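# Move a bottle from the crate onto the turning table

## Task

Lift a single bottle out of the blue crate and set it upright on the rotating table. The crate must remain upright on the trolley with its remaining bottles still upright inside. None of the bottles already carried on the table may be toppled. At the end the robot must be in contact with no bottle and not with the crate.

## Robot and tools

Robot: two arms, left_arm and right_arm, each with six joints and a parallel gripper. Joint order, used in every row and every per-joint list: waist, shoulder, elbow, wrist pitch, wrist yaw, wrist roll. Stated ranges in radians: waist -2.880 to 2.880, shoulder 0.000 to 3.142, elbow 0.000 to 3.019, wrist pitch -1.693 to 1.571, wrist yaw -1.571 to 1.571, wrist roll -2.094 to 2.094. A real end may sit up to 0.085 rad either side of these.

Scene frame, in metres: origin at table-top height, midway between the two arms' nominal bases. +z is up, +x reaches out over the table, and left_arm sits on the +y side (arm names do not match image left/right). Each gripper's fingers point along its own +z and close along its y. end_effector_position is the point between the pads, roughly 1 cm behind the tips; printed hand positions can be off, more so at long reach. A BASES line, if present, gives calibrated base places.

The row: every motion command uses rows of 14 numbers, each in [-1, 1], always covering both arms even if one is idle. Order: left_arm's 6 joint values then its opening, then right_arm's 6 joint values then its opening. Joint values are scaled offsets, not poses: 1.0 equals 1.264 rad waist, 1.32 shoulder, 1.276 elbow, 1.83 wrist pitch, 6.358 wrist yaw, 7.625 wrist roll. They count from the Joint targets shown at the start of that action or move, not from the previous row, so repeating an offset moves further. A 0 re-commands the current target. Opening is absolute: +1 fully open, -1 closed; a 0 is itself a command, so resend the present value to leave a gripper alone.

execute_actions(actions, cameras): actions is a list of actions; each action is a list of up to 15 rows, one row per 1/30 s step, and a short list repeats its last row to fill 15 steps. An empty list just returns state and images. An action is refused for both arms if it would take a joint more than 0.085 rad outward past its range; a bad first action rejects the whole call. Per-step targets are kept within a lead of the measured angle (waist 0.264, shoulder 0.32, elbow 0.276, wrist pitch 0.33, wrist yaw 0.701, wrist roll 1.97 rad), and scaled back if they would put the gripper over 110 mm from where it is, so big offsets may need several actions; tiny ones may not start.

move(target, speed, blend, opening_speed, blocking, cameras): target is one 14-number row, or up to 15 rows differing only in joint offsets, all counted from the same Joint targets, sharing a 10 s budget. speed is the top rad/s of the joint with the farthest to go, 0.01 to 2, default 0.5 (one value or one per target). blend, in rad, rounds corners between listed targets (default 0). opening_speed, 0.2 or more per second on the -1..+1 scale, ramps the fingers; otherwise openings are sent at once. Joints move together, so grippers follow curves, and nothing avoids obstacles or the other arm. blocking=false returns after about 0.5 s while the move continues; then call wait or stop before other motion. The "move:" line reports done, off_target (resting more than 0.035 rad off), moving, held or fault, plus limits=held and each arm's worst joint error. done does not prove no contact.

wait(seconds 0 to 10, cameras): lets time run with commands held; a running move continues. stop(): brakes a running move. zoom_image(camera, region [x0,y0,x1,y1], max 504x504 px) magnifies the latest image of cam_high, cam_low, cam_left_wrist or cam_right_wrist (all 896x504). finished_scene(scene, check): first call submits your check (what images and readings show for each condition, what they cannot show, how it could still fail) without ending; a second call in a later reply ends the scene irreversibly.

Result lines: Joint positions and Joint velocities per arm (rad, rad/s) plus pad gap in m (0.094 open). Joint targets is the base for your next offsets. Tool commands shows current opening commands. grip_measured is finger opening on the command scale, reading up to ~1.6 mm wide when empty and narrower than a squeezed part. Joint torques include arm weight; numbers 3 and 4 wrap at ±28 N m. Step readings list joint positions at some steps; HELD marks held-back rows. "joint sent to its limit" and "joint command not followed" flag limiting and clearance edits. MOTOR HOT warns of heating; at 100 °C an arm goes limp (OVER-TEMPERATURE FAULT) for 30 to 60 s or more.

Gripping: close a little below the grip_measured value at first contact for a light hold; about 0.11 below gives full force (roughly 50 to 62 N per pad). Release by commanding well above grip_measured.

Avoid: dropping the bottle, fast or hard contacts, pressing targets deep past contact, arm-to-arm collisions (can end the scene), tipping the crate or other bottles, pushing anything out of the work area, holding loads or stretched poses long. Brief tugs on held parts may occur. If an arm is stuck pressing, command its targets back past its positions.

Each tool is called after "Request:" as a command line: name --argument value for each argument, lists and objects as JSON in quotes; but a table of rows of numbers goes row by row, as --pt "numbers of a row", without its own name.

## Session

I'll start by looking at the current state of the scene.

Request:
execute_actions --actions '[]'

Scene clock: 0.00 s.
left_arm: end_effector_position=(+0.7191, +0.4023, +0.1776) grip_measured=+1.000 end_effector_quat_wxyz=(+0.376, +0.095, +0.916, +0.099) | right_arm: end_effector_position=(+0.2268, +0.2610, +0.3170) grip_measured=+1.000 end_effector_quat_wxyz=(+0.455, -0.512, +0.620, +0.384)
Joint names: [waist, shoulder, elbow, wrist pitch, wrist yaw, wrist roll]
Joint positions: left_arm=[0.065 1.933 1.637 -0.478 -0.065 0.296 0.094] | right_arm=[1.013 1.194 0.882 -0.003 -0.343 -0.099 0.094]
Joint velocities: left_arm=[-0.005 -0.015 -0.002 -0.002 -0.066 -0.022 0] | right_arm=[0.005 -0.005 0.017 -0.002 0.007 -0.007 0]
Joint torques (N m): no reading
Motor temperatures (°C): left_arm=[39 30 36 25 33 31 34] | right_arm=[34 31 30 36 26 37 34]
Heat: left arm: hottest waist 39 °C; right arm: hottest wrist roll 37 °C.
Joint targets: left_arm=[0.065 1.926 1.669 -0.473 -0.065 0.296] | right_arm=[1.013 1.192 0.913 0.002 -0.343 -0.099]
Tool commands: left_gripper/opening=+1.0 right_gripper/opening=+1.0

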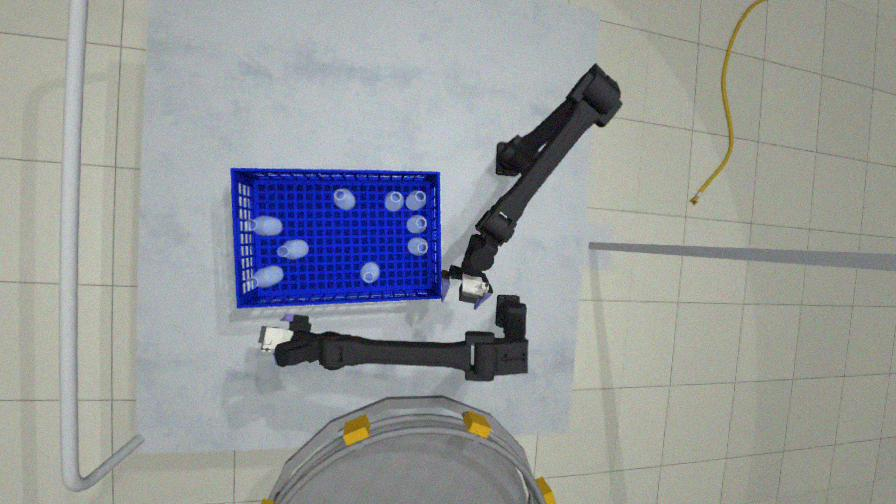

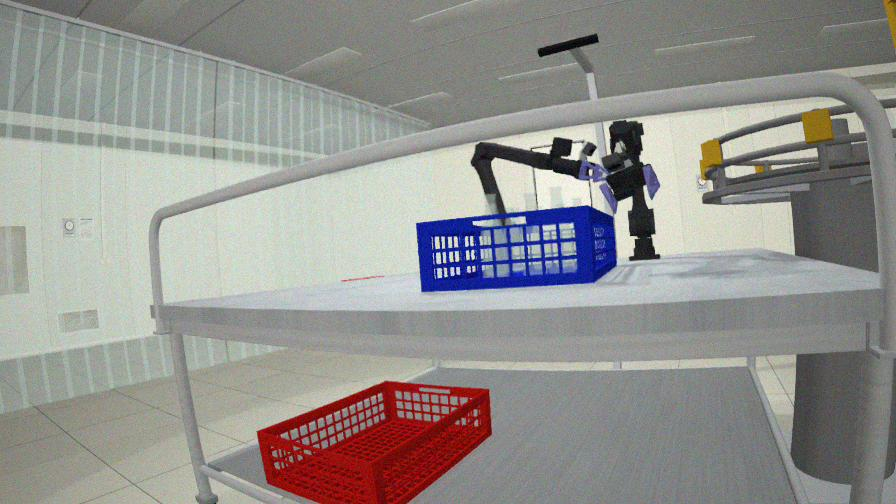

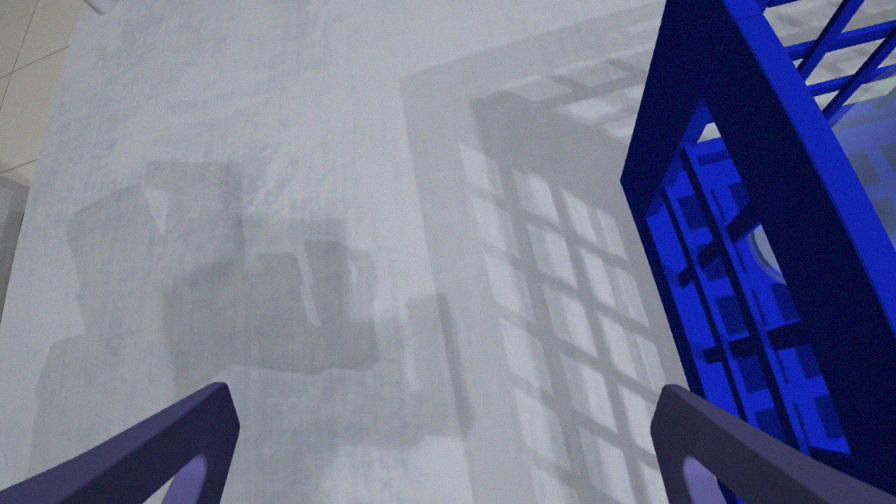

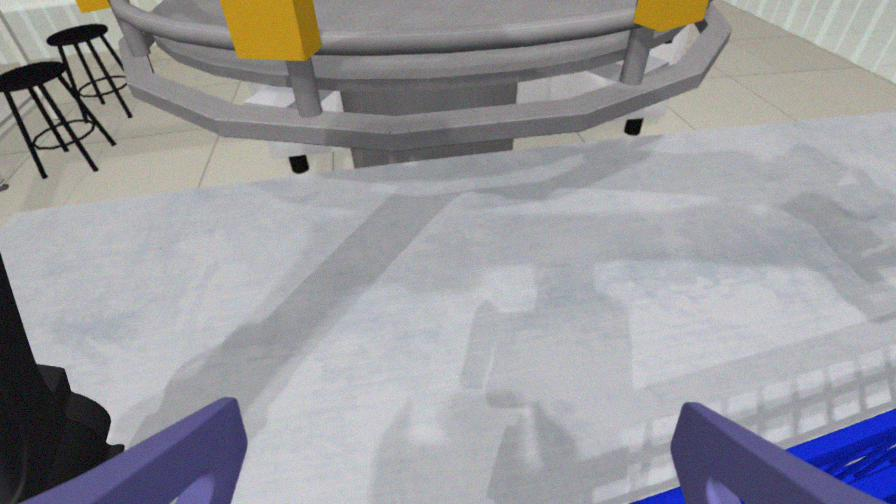

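Request:
zoom_image --camera "cam_high" --region '[220, 150, 460, 320]'

Request:
zoom_image --camera "cam_high" --region '[220, 300, 620, 504]'

Request:
zoom_image --camera "cam_low" --region '[392, 80, 896, 320]'

Scaled by 2.100 from the camera's 896x504 image, which has a finer 1280x720 frame.

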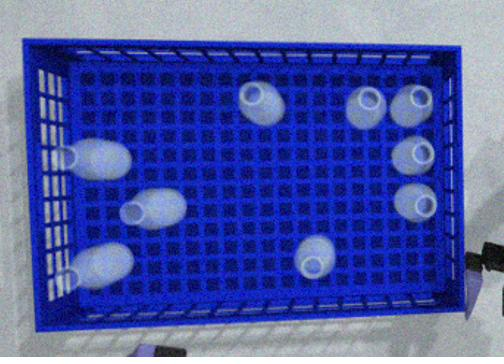

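Scaled by 1.260 from the camera's 896x504 image, which has a finer 1280x720 frame.

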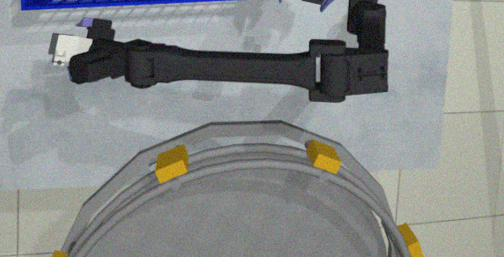

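Scaled by 1.000.

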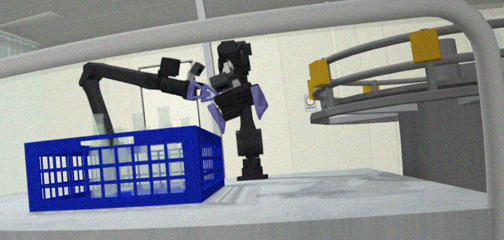

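Request:
zoom_image --camera "cam_right_wrist" --region '[0, 0, 500, 280]'

Request:
zoom_image --camera "cam_right_wrist" --region '[396, 0, 896, 280]'

Request:
zoom_image --camera "cam_low" --region '[660, 60, 896, 260]'

Scaled by 1.008 from the camera's 896x504 image, which has a finer 1280x720 frame.

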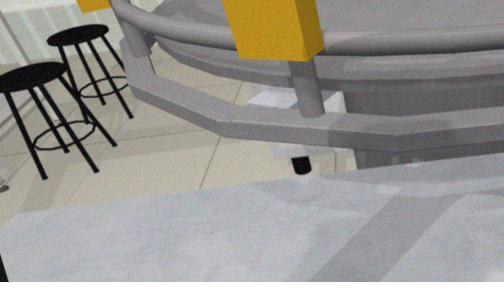

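Scaled by 1.008 from the camera's 896x504 image, which has a finer 1280x720 frame.

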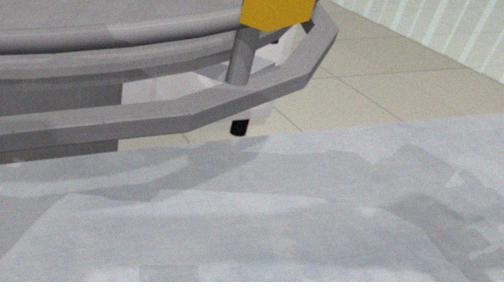

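Scaled by 2.136 from the camera's 896x504 image, which has a finer 1280x720 frame.

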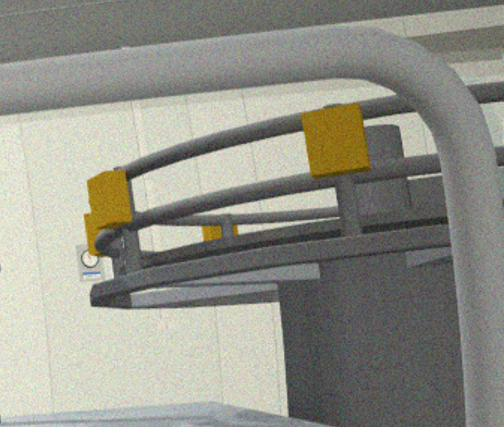

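Request:
move --pt "0 0 0 0 0 0 1 0 -0.298 0.382 0 0 0 1" --pt "0 -0.55 -0.054 -0.3426 0.0102 -0.0388 1 -1.0 -0.298 0.382 -0.656 0.054 0.013 1" --speed 1.0 --blend '[0.1, 0]'

Scene clock: 46.23 s.
left_arm: end_effector_position=(+0.4475, +0.3748, +0.4963) grip_measured=+1.000 end_effector_quat_wxyz=(+0.421, -0.024, +0.906, +0.017) | right_arm: end_effector_position=(+0.3228, -0.2975, +0.5041) grip_measured=+1.000 end_effector_quat_wxyz=(+0.447, +0.090, +0.889, -0.052)
Joint names: [waist, shoulder, elbow, wrist pitch, wrist yaw, wrist roll]
Joint positions: left_arm=[0.065 1.198 1.593 -1.095 -0.004 0.011 0.094] | right_arm=[-0.237 0.797 1.354 -1.194 -0.001 -0.016 0.094]
Joint velocities: left_arm=[-0.015 -0.005 0.007 -0.017 -0.022 -0.066 0] | right_arm=[-0.005 0.005 -0.002 0.007 -0.007 0.066 0]
Joint torques (N m): left_arm=[-1.96 -8.47 8.73 1.44 0.16 -0.22] | right_arm=[-1.73 -0.73 13.53 1.35 -0.09 0.3]
Motor temperatures (°C): left_arm=[38 34 47 25 32 29 32] | right_arm=[33 32 43 36 26 35 31]
Heat: left arm: hottest elbow 47 °C; right arm: hottest elbow 43 °C.
Joint targets: left_arm=[0.065 1.200 1.600 -1.100 0.000 0.000] | right_arm=[-0.251 0.798 1.401 -1.199 0.000 0.000]
move: off_target (right_arm); right_arm: the elbow is farthest, 0.047 rad from its target

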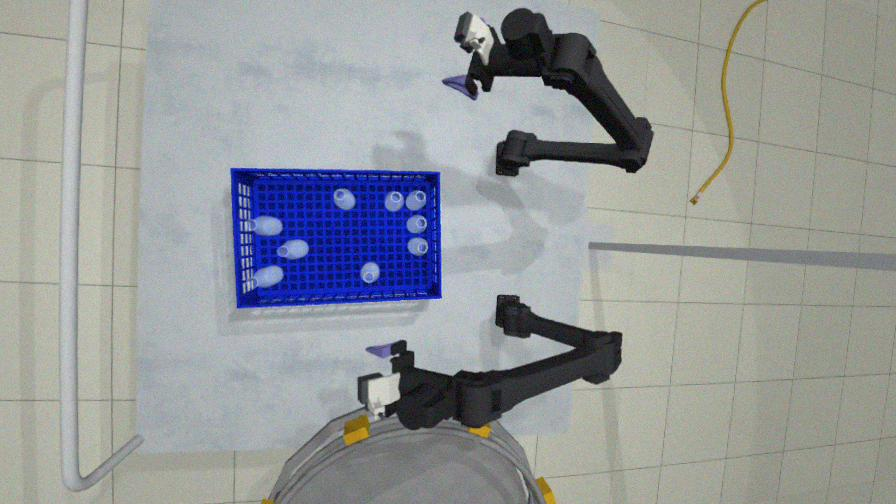

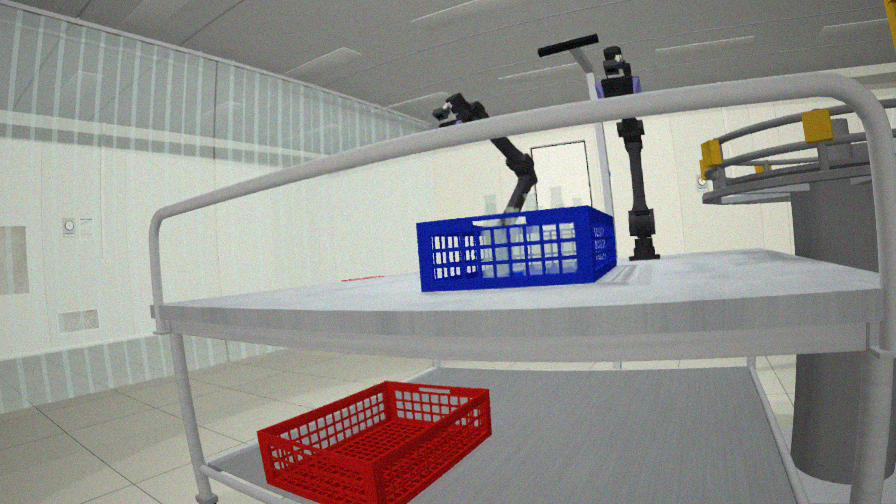

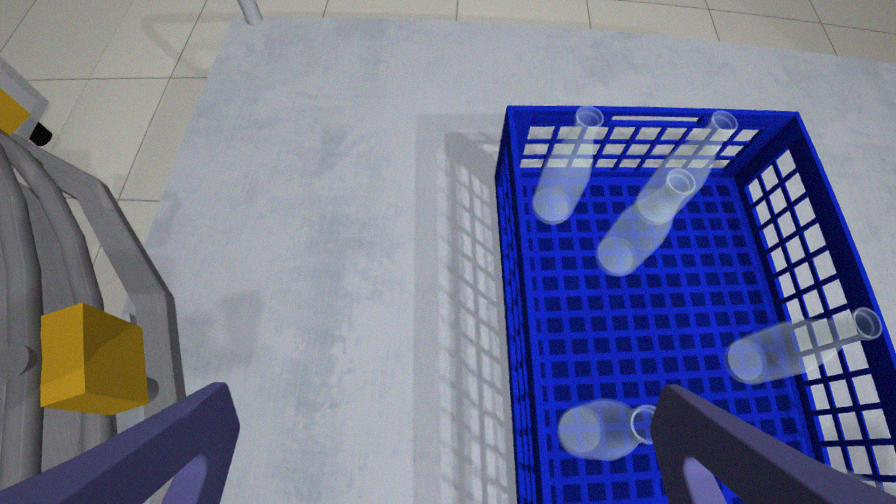

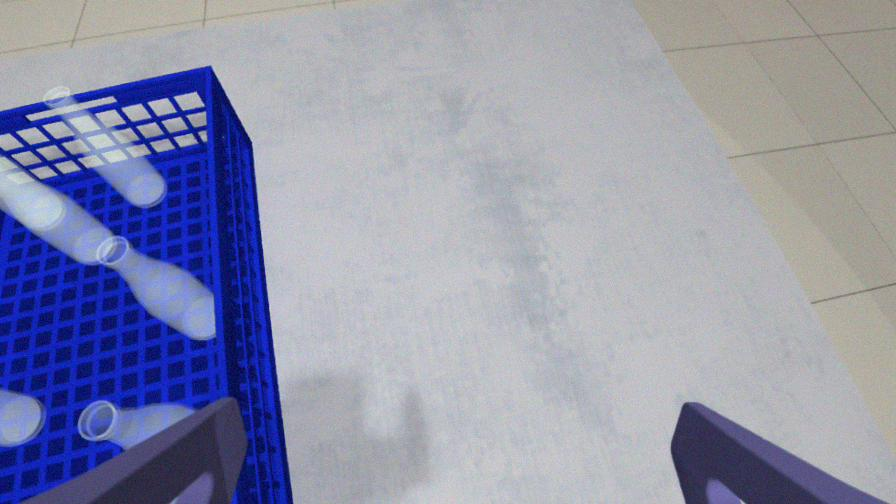

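Request:
move --target '[0.5,0,0,0.1,0,0,1, 0,0,0,0,0,0,1]' --speed 1.0 --cameras '["cam_left_wrist", "cam_high"]'

Scene clock: 92.27 s.
left_arm: end_effector_position=(+0.3528, +0.6718, +0.5284) grip_measured=+1.000 end_effector_quat_wxyz=(+0.463, -0.293, +0.819, +0.171) | right_arm: end_effector_position=(+0.3228, -0.2975, +0.5041) grip_measured=+1.000 end_effector_quat_wxyz=(+0.447, +0.090, +0.889, -0.052)
Joint names: [waist, shoulder, elbow, wrist pitch, wrist yaw, wrist roll]
Joint positions: left_arm=[0.699 1.198 1.593 -0.934 -0.001 0.009 0.094] | right_arm=[-0.237 0.797 1.354 -1.194 -0.001 -0.015 0.094]
Joint velocities: left_arm=[-0.015 0.005 -0.017 -0.022 -0.022 -0.007 0] | right_arm=[0.005 0.015 0.007 0.002 0.037 0.051 0]
Joint torques (N m): left_arm=[-1.85 -8.82 8.88 2.54 0.02 -0.26] | right_arm=[-1.73 -0.62 13.53 1.33 -0.1 0.29]
Motor temperatures (°C): left_arm=[38 32 47 25 30 28 30] | right_arm=[32 30 51 35 26 33 30]
Heat: left arm: hottest elbow 47 °C; right arm: hottest elbow 51 °C.
Joint targets: left_arm=[0.697 1.200 1.600 -0.917 0.000 0.000] | right_arm=[-0.251 0.798 1.401 -1.199 0.000 0.000]
move: off_target (right_arm); right_arm: the elbow is farthest, 0.047 rad from its target
Images, in order (width x height): cam_high 896x504, cam_left_wrist 896x504.

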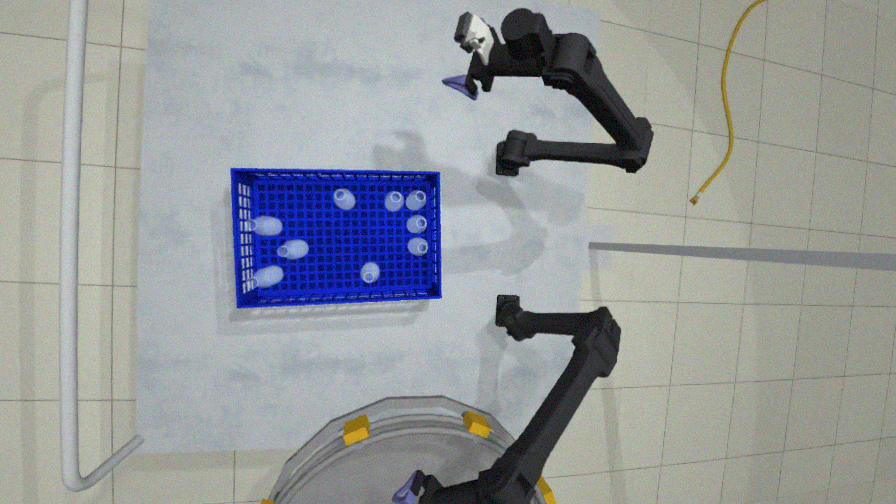

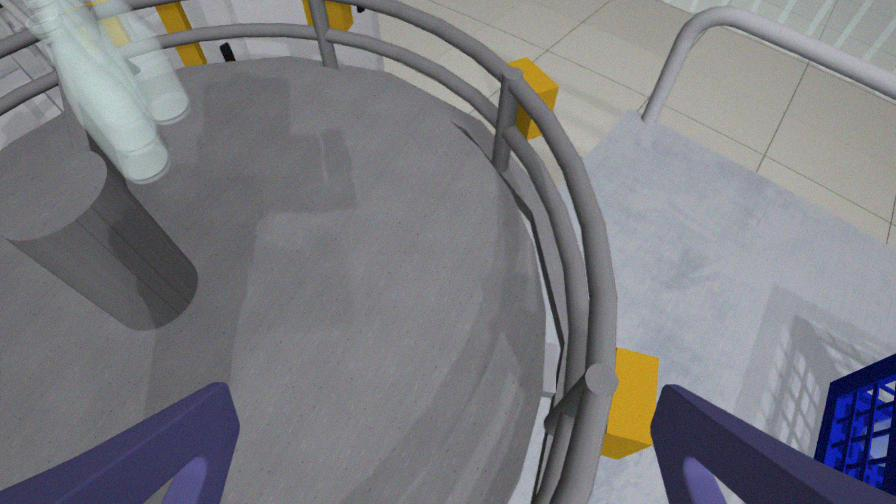

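Request:
wait --seconds 2 --cameras '["cam_left_wrist"]'

Scene clock: 96.43 s.
left_arm: end_effector_position=(+0.3528, +0.6718, +0.5284) grip_measured=+1.000 end_effector_quat_wxyz=(+0.463, -0.293, +0.819, +0.171) | right_arm: end_effector_position=(+0.3228, -0.2975, +0.5041) grip_measured=+1.000 end_effector_quat_wxyz=(+0.447, +0.090, +0.889, -0.052)
Joint names: [waist, shoulder, elbow, wrist pitch, wrist yaw, wrist roll]
Joint positions: left_arm=[0.699 1.198 1.593 -0.934 -0.001 0.009 0.094] | right_arm=[-0.237 0.797 1.354 -1.194 -0.001 -0.015 0.094]
Joint velocities: left_arm=[0.015 -0.005 -0.002 -0.002 -0.007 0.037 0] | right_arm=[0.005 -0.005 -0.002 0.002 -0.022 0.007 0]
Joint torques (N m): left_arm=[-2.14 -8.59 8.99 2.55 0.04 -0.21] | right_arm=[-1.73 -0.62 13.53 1.35 -0.1 0.29]
Motor temperatures (°C): left_arm=[38 32 47 25 30 28 30] | right_arm=[32 30 51 35 26 33 30]
Heat: left arm: hottest elbow 47 °C; right arm: hottest elbow 51 °C.
Joint targets: left_arm=[0.697 1.200 1.600 -0.917 0.000 0.000] | right_arm=[-0.251 0.798 1.401 -1.199 0.000 0.000]
Tool commands: left_gripper/opening=+1.0 right_gripper/opening=+1.0
wait: 2.00 s; at rest from the start
Images, in order (width x height): cam_left_wrist 896x504.

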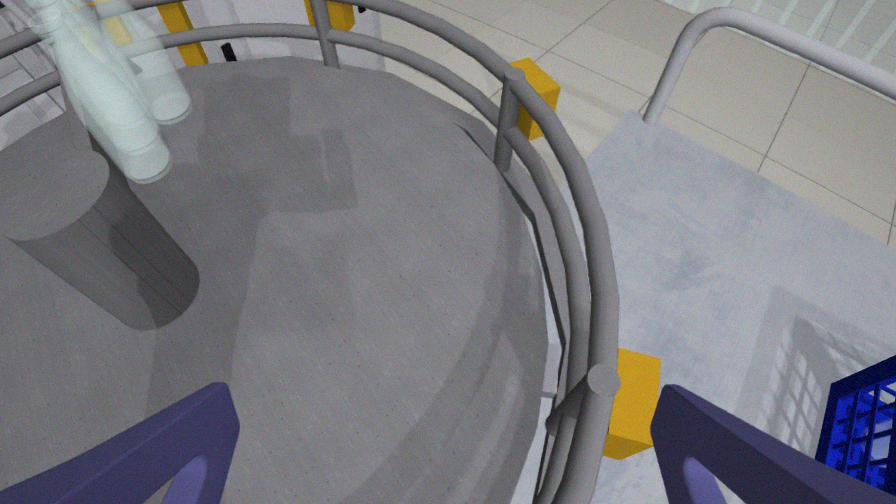

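Request:
wait --seconds 6 --cameras '["cam_left_wrist"]'

Request:
zoom_image --camera "cam_left_wrist" --region '[0, 0, 300, 340]'

Scene clock: 105.57 s.
left_arm: end_effector_position=(+0.3528, +0.6718, +0.5284) grip_measured=+1.000 end_effector_quat_wxyz=(+0.463, -0.293, +0.819, +0.171) | right_arm: end_effector_position=(+0.3228, -0.2975, +0.5041) grip_measured=+1.000 end_effector_quat_wxyz=(+0.447, +0.090, +0.889, -0.052)
Joint names: [waist, shoulder, elbow, wrist pitch, wrist yaw, wrist roll]
Joint positions: left_arm=[0.699 1.198 1.593 -0.934 -0.001 0.009 0.094] | right_arm=[-0.237 0.797 1.354 -1.194 -0.001 -0.015 0.094]
Joint velocities: left_arm=[-0.005 -0.005 0.002 0.007 0.007 -0.022 0] | right_arm=[0.005 -0.005 0.002 -0.017 0.037 -0.037 0]
Joint torques (N m): left_arm=[-1.61 -8.12 9.03 2.52 0 -0.22] | right_arm=[-1.73 -0.62 13.52 1.33 -0.1 0.29]
Motor temperatures (°C): left_arm=[38 32 48 25 30 28 30] | right_arm=[32 30 52 35 25 32 29]
Heat: left arm: hottest elbow 48 °C; right arm: hottest elbow 52 °C.
Joint targets: left_arm=[0.697 1.200 1.600 -0.917 0.000 0.000] | right_arm=[-0.251 0.798 1.401 -1.199 0.000 0.000]
Tool commands: left_gripper/opening=+1.0 right_gripper/opening=+1.0
wait: 6.00 s; at rest from the start
Images, in order (width x height): cam_left_wrist 896x504.

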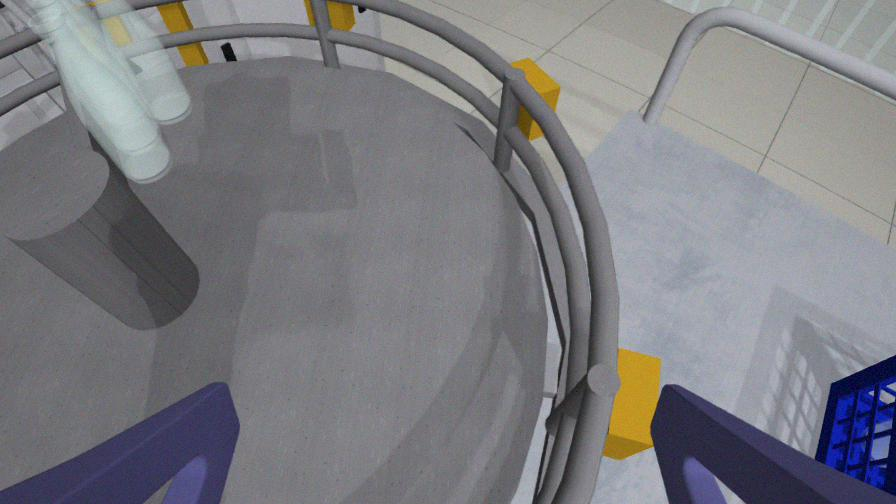

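Scaled by 1.482 from the camera's 896x504 image, which has a finer 1280x720 frame.

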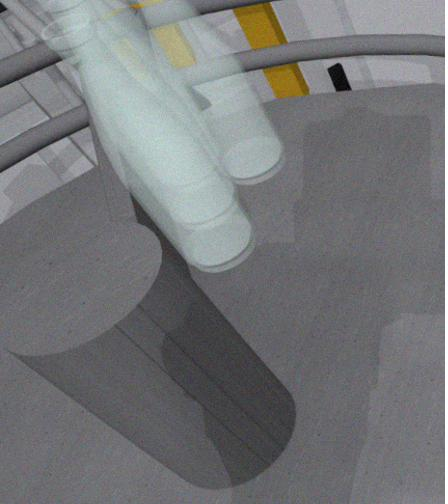

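Request:
wait --seconds 0 --cameras '["cam_high", "cam_low"]'

Request:
zoom_image --camera "cam_high" --region '[420, 0, 670, 190]'

Request:
zoom_image --camera "cam_high" --region '[340, 280, 640, 504]'

Request:
zoom_image --camera "cam_low" --region '[400, 30, 720, 300]'

Scene clock: 145.40 s.
left_arm: end_effector_position=(+0.3528, +0.6718, +0.5284) grip_measured=+1.000 end_effector_quat_wxyz=(+0.463, -0.293, +0.819, +0.171) | right_arm: end_effector_position=(+0.3228, -0.2975, +0.5041) grip_measured=+1.000 end_effector_quat_wxyz=(+0.447, +0.090, +0.889, -0.052)
Joint names: [waist, shoulder, elbow, wrist pitch, wrist yaw, wrist roll]
Joint positions: left_arm=[0.699 1.198 1.593 -0.934 -0.001 0.009 0.094] | right_arm=[-0.237 0.797 1.354 -1.194 -0.001 -0.015 0.094]
Joint velocities: left_arm=[-0.015 0.015 -0.012 -0.002 -0.022 -0.022 0] | right_arm=[-0.015 -0.005 -0.007 -0.027 -0.007 -0.051 0]
Joint torques (N m): left_arm=[-1.9 -8.35 8.79 2.51 -0.01 -0.21] | right_arm=[-1.73 -0.62 13.53 1.33 -0.1 0.29]
Motor temperatures (°C): left_arm=[37 32 48 25 29 27 29] | right_arm=[32 30 54 34 25 31 28]
Heat: left arm: hottest elbow 48 °C; right arm: hottest elbow 54 °C.
Joint targets: left_arm=[0.697 1.200 1.600 -0.917 0.000 0.000] | right_arm=[-0.251 0.798 1.401 -1.199 0.000 0.000]
Tool commands: left_gripper/opening=+1.0 right_gripper/opening=+1.0
Images, in order (width x height): cam_high 896x504, cam_low 896x504.

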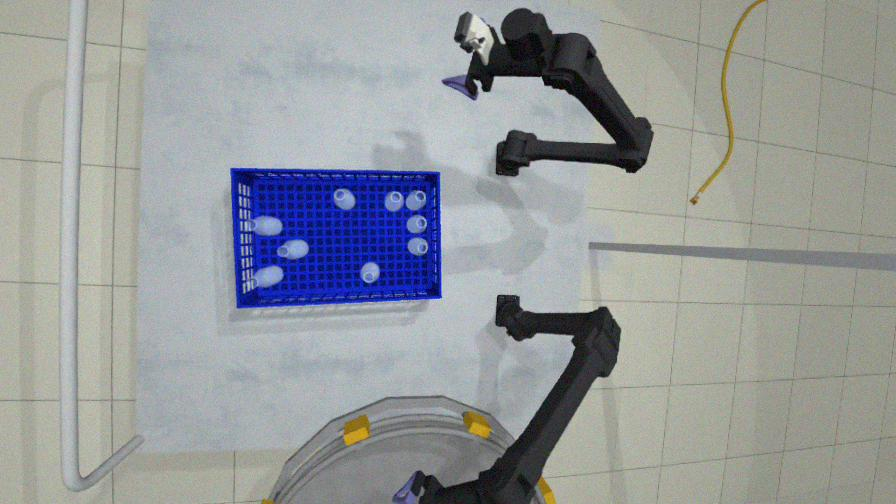

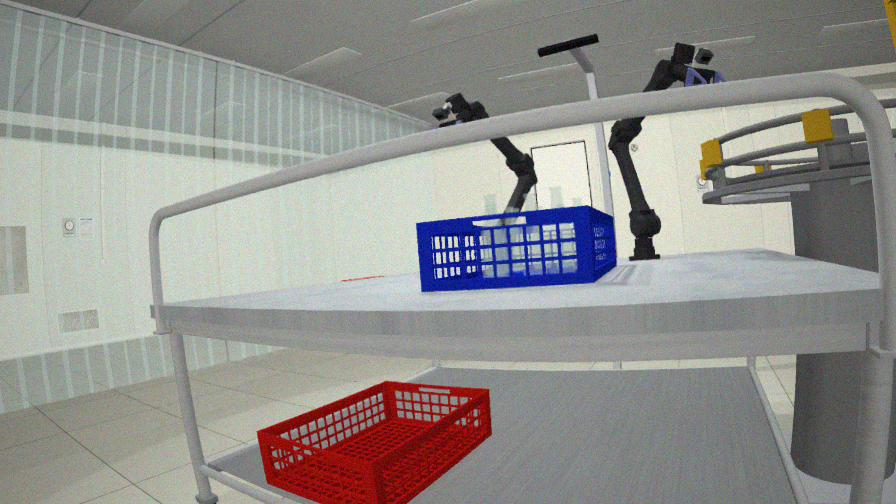

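Scaled by 2.016 from the camera's 896x504 image, which has a finer 1280x720 frame.

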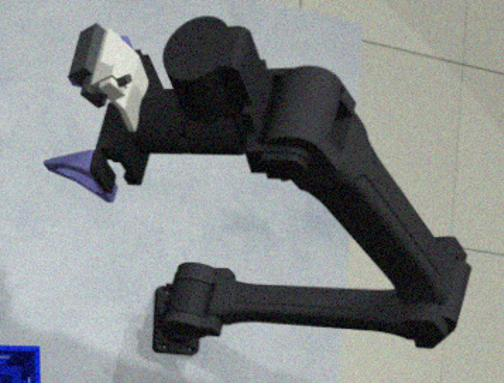

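Scaled by 1.680 from the camera's 896x504 image, which has a finer 1280x720 frame.

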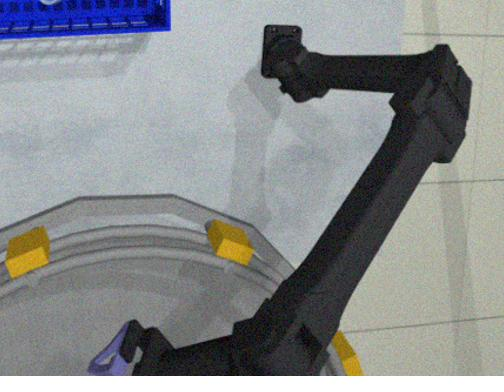

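Scaled by 1.575 from the camera's 896x504 image, which has a finer 1280x720 frame.

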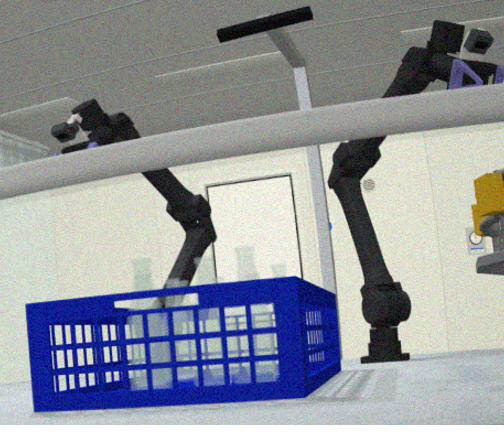

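Request:
move --target '[-0.7373,-0.3636,-0.3542,-0.1426,0,0,1, 0.357,0.3045,0.783,-0.1645,0,0,1]' --speed 0.9

Scene clock: 194.43 s.
left_arm: end_effector_position=(+0.2627, +0.2730, +0.4206) grip_measured=+1.000 end_effector_quat_wxyz=(+0.397, +0.110, +0.910, -0.044) | right_arm: end_effector_position=(+0.3225, -0.1606, +0.7822) grip_measured=+1.000 end_effector_quat_wxyz=(+0.582, -0.089, +0.806, +0.055)
Joint names: [waist, shoulder, elbow, wrist pitch, wrist yaw, wrist roll]
Joint positions: left_arm=[-0.228 0.72 1.143 -1.172 0 0.009 0.094] | right_arm=[0.185 1.194 2.368 -1.495 0 -0.015 0.094]
Joint velocities: left_arm=[0.005 -0.005 -0.012 -0.007 -0.051 0.007 0] | right_arm=[-0.005 -0.015 -0.012 -0.007 0.022 -0.022 0]
Joint torques (N m): left_arm=[-2.55 -1.61 8.55 1.42 -0.01 -0.2] | right_arm=[0.67 -1.26 8.28 1.51 -0.14 0.29]
Motor temperatures (°C): left_arm=[37 31 48 24 28 26 28] | right_arm=[31 29 55 34 25 30 27]
Heat: left arm: hottest elbow 48 °C; right arm: hottest elbow 55 °C.
Joint targets: left_arm=[-0.235 0.720 1.148 -1.178 0.000 0.000] | right_arm=[0.200 1.200 2.400 -1.500 0.001 0.000]
move: done

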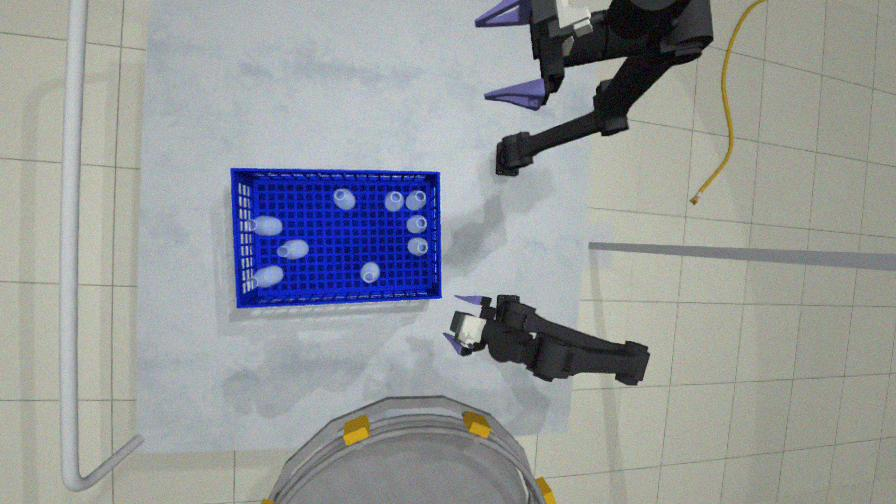

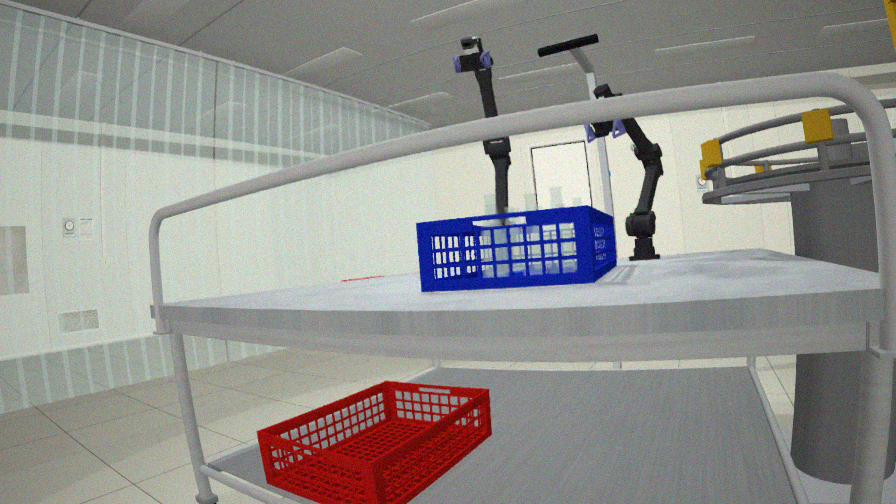

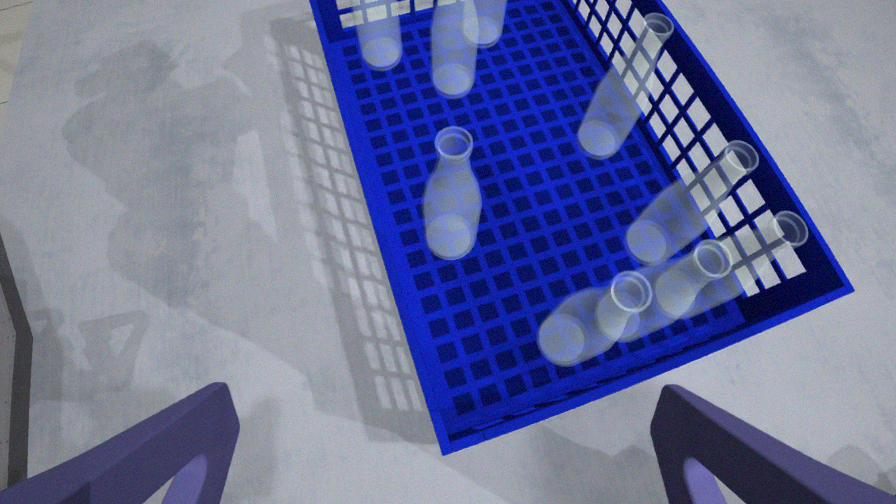

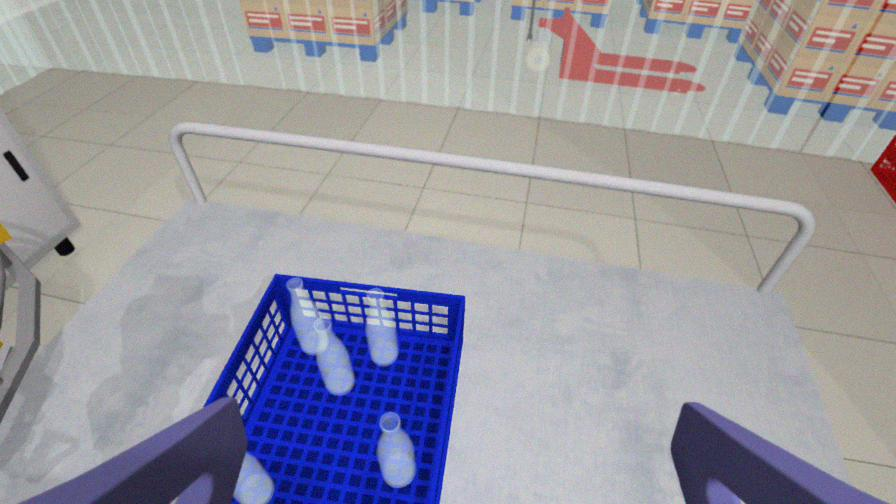

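Request:
zoom_image --camera "cam_left_wrist" --region '[380, 90, 540, 280]'

Request:
zoom_image --camera "cam_right_wrist" --region '[190, 270, 490, 504]'

Request:
zoom_image --camera "cam_low" --region '[400, 170, 640, 300]'

Scaled by 2.653 from the camera's 896x504 image, which has a finer 1280x720 frame.

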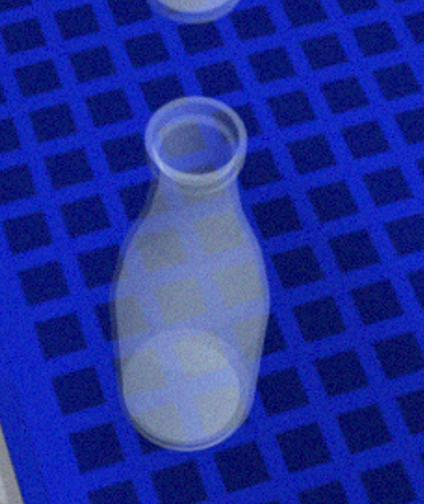

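Scaled by 1.680 from the camera's 896x504 image, which has a finer 1280x720 frame.

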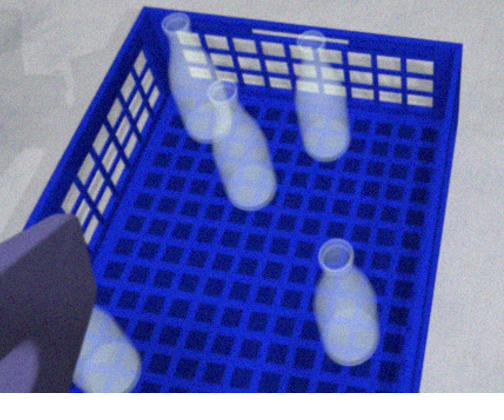

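Scaled by 2.100 from the camera's 896x504 image, which has a finer 1280x720 frame.

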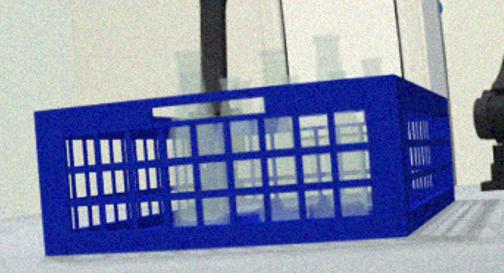

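Request:
move --target '[-0.0063,0.2233,-0.153,0.2677,0,0,1, 0,0,0,0,0,0,1]' --speed 0.7 --cameras '["cam_left_wrist", "cam_low", "cam_high"]'

Scene clock: 245.60 s.
left_arm: end_effector_position=(+0.3850, +0.2409, +0.2868) grip_measured=+1.000 end_effector_quat_wxyz=(+0.383, +0.114, +0.916, -0.044) | right_arm: end_effector_position=(+0.3225, -0.1605, +0.7822) grip_measured=+1.000 end_effector_quat_wxyz=(+0.582, -0.089, +0.806, +0.055)
Joint names: [waist, shoulder, elbow, wrist pitch, wrist yaw, wrist roll]
Joint positions: left_arm=[-0.235 1.018 0.943 -0.704 0 0.009 0.094] | right_arm=[0.185 1.194 2.368 -1.495 0 -0.015 0.094]
Joint velocities: left_arm=[-0.015 -0.005 0.002 -0.012 0.037 0.051 0] | right_arm=[-0.005 -0.015 0.012 0.002 -0.081 0.081 0]
Joint torques (N m): left_arm=[-2.43 -6.65 9.62 2.3 0.01 -0.16] | right_arm=[0.67 -1.2 8.28 1.5 -0.14 0.29]
Motor temperatures (°C): left_arm=[37 30 49 24 28 26 27] | right_arm=[31 29 44 33 25 29 26]
Heat: left arm: hottest elbow 49 °C; right arm: hottest elbow 44 °C.
Joint targets: left_arm=[-0.243 1.015 0.953 -0.688 0.000 0.000] | right_arm=[0.200 1.200 2.400 -1.500 0.001 0.000]
move: done
Images, in order (width x height): cam_high 896x504, cam_low 896x504, cam_left_wrist 896x504.

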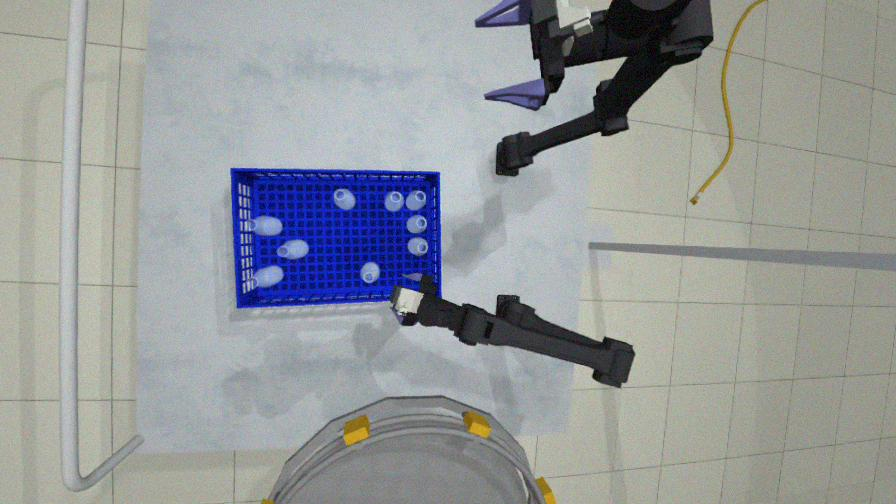

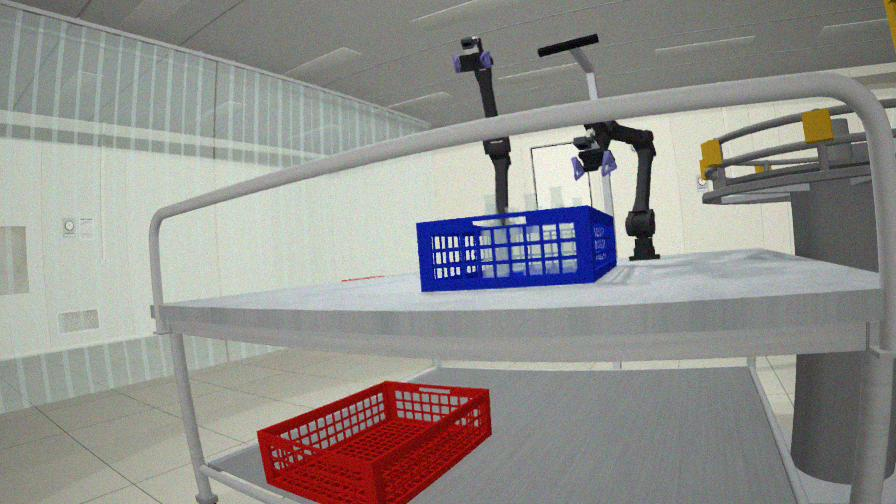

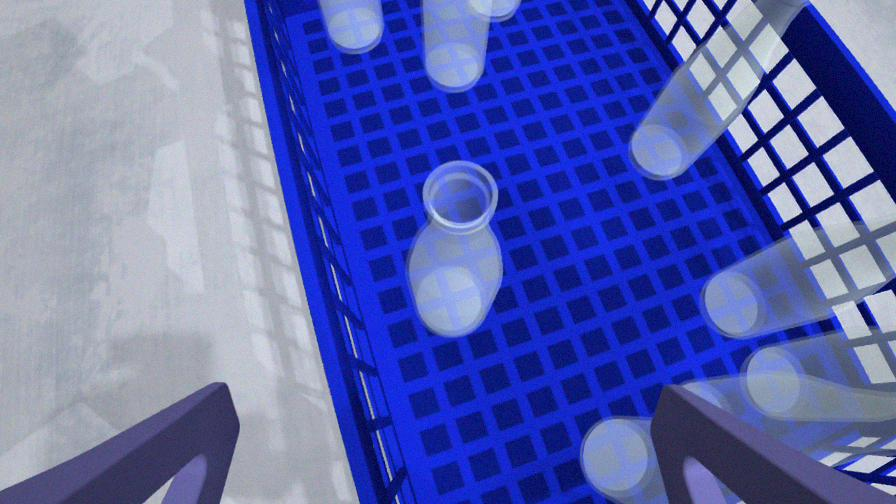

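Request:
zoom_image --camera "cam_left_wrist" --region '[370, 130, 550, 350]'

Request:
zoom_image --camera "cam_high" --region '[340, 220, 480, 340]'

Request:
zoom_image --camera "cam_low" --region '[470, 110, 670, 280]'

Scaled by 2.291 from the camera's 896x504 image, which has a finer 1280x720 frame.

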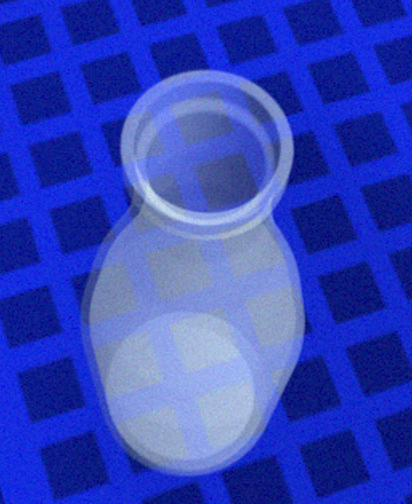

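Scaled by 3.600 from the camera's 896x504 image, which has a finer 1280x720 frame.

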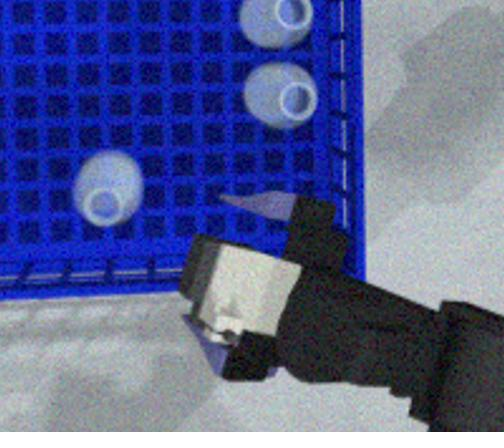

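Scaled by 2.520 from the camera's 896x504 image, which has a finer 1280x720 frame.

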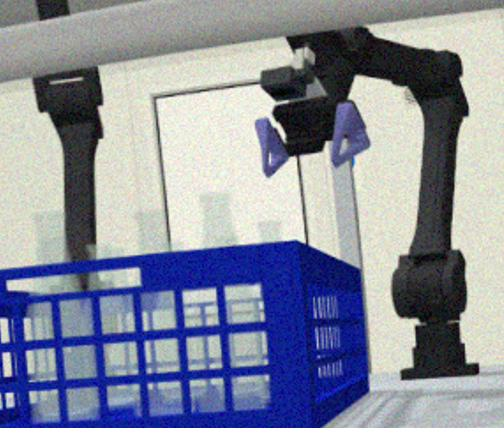

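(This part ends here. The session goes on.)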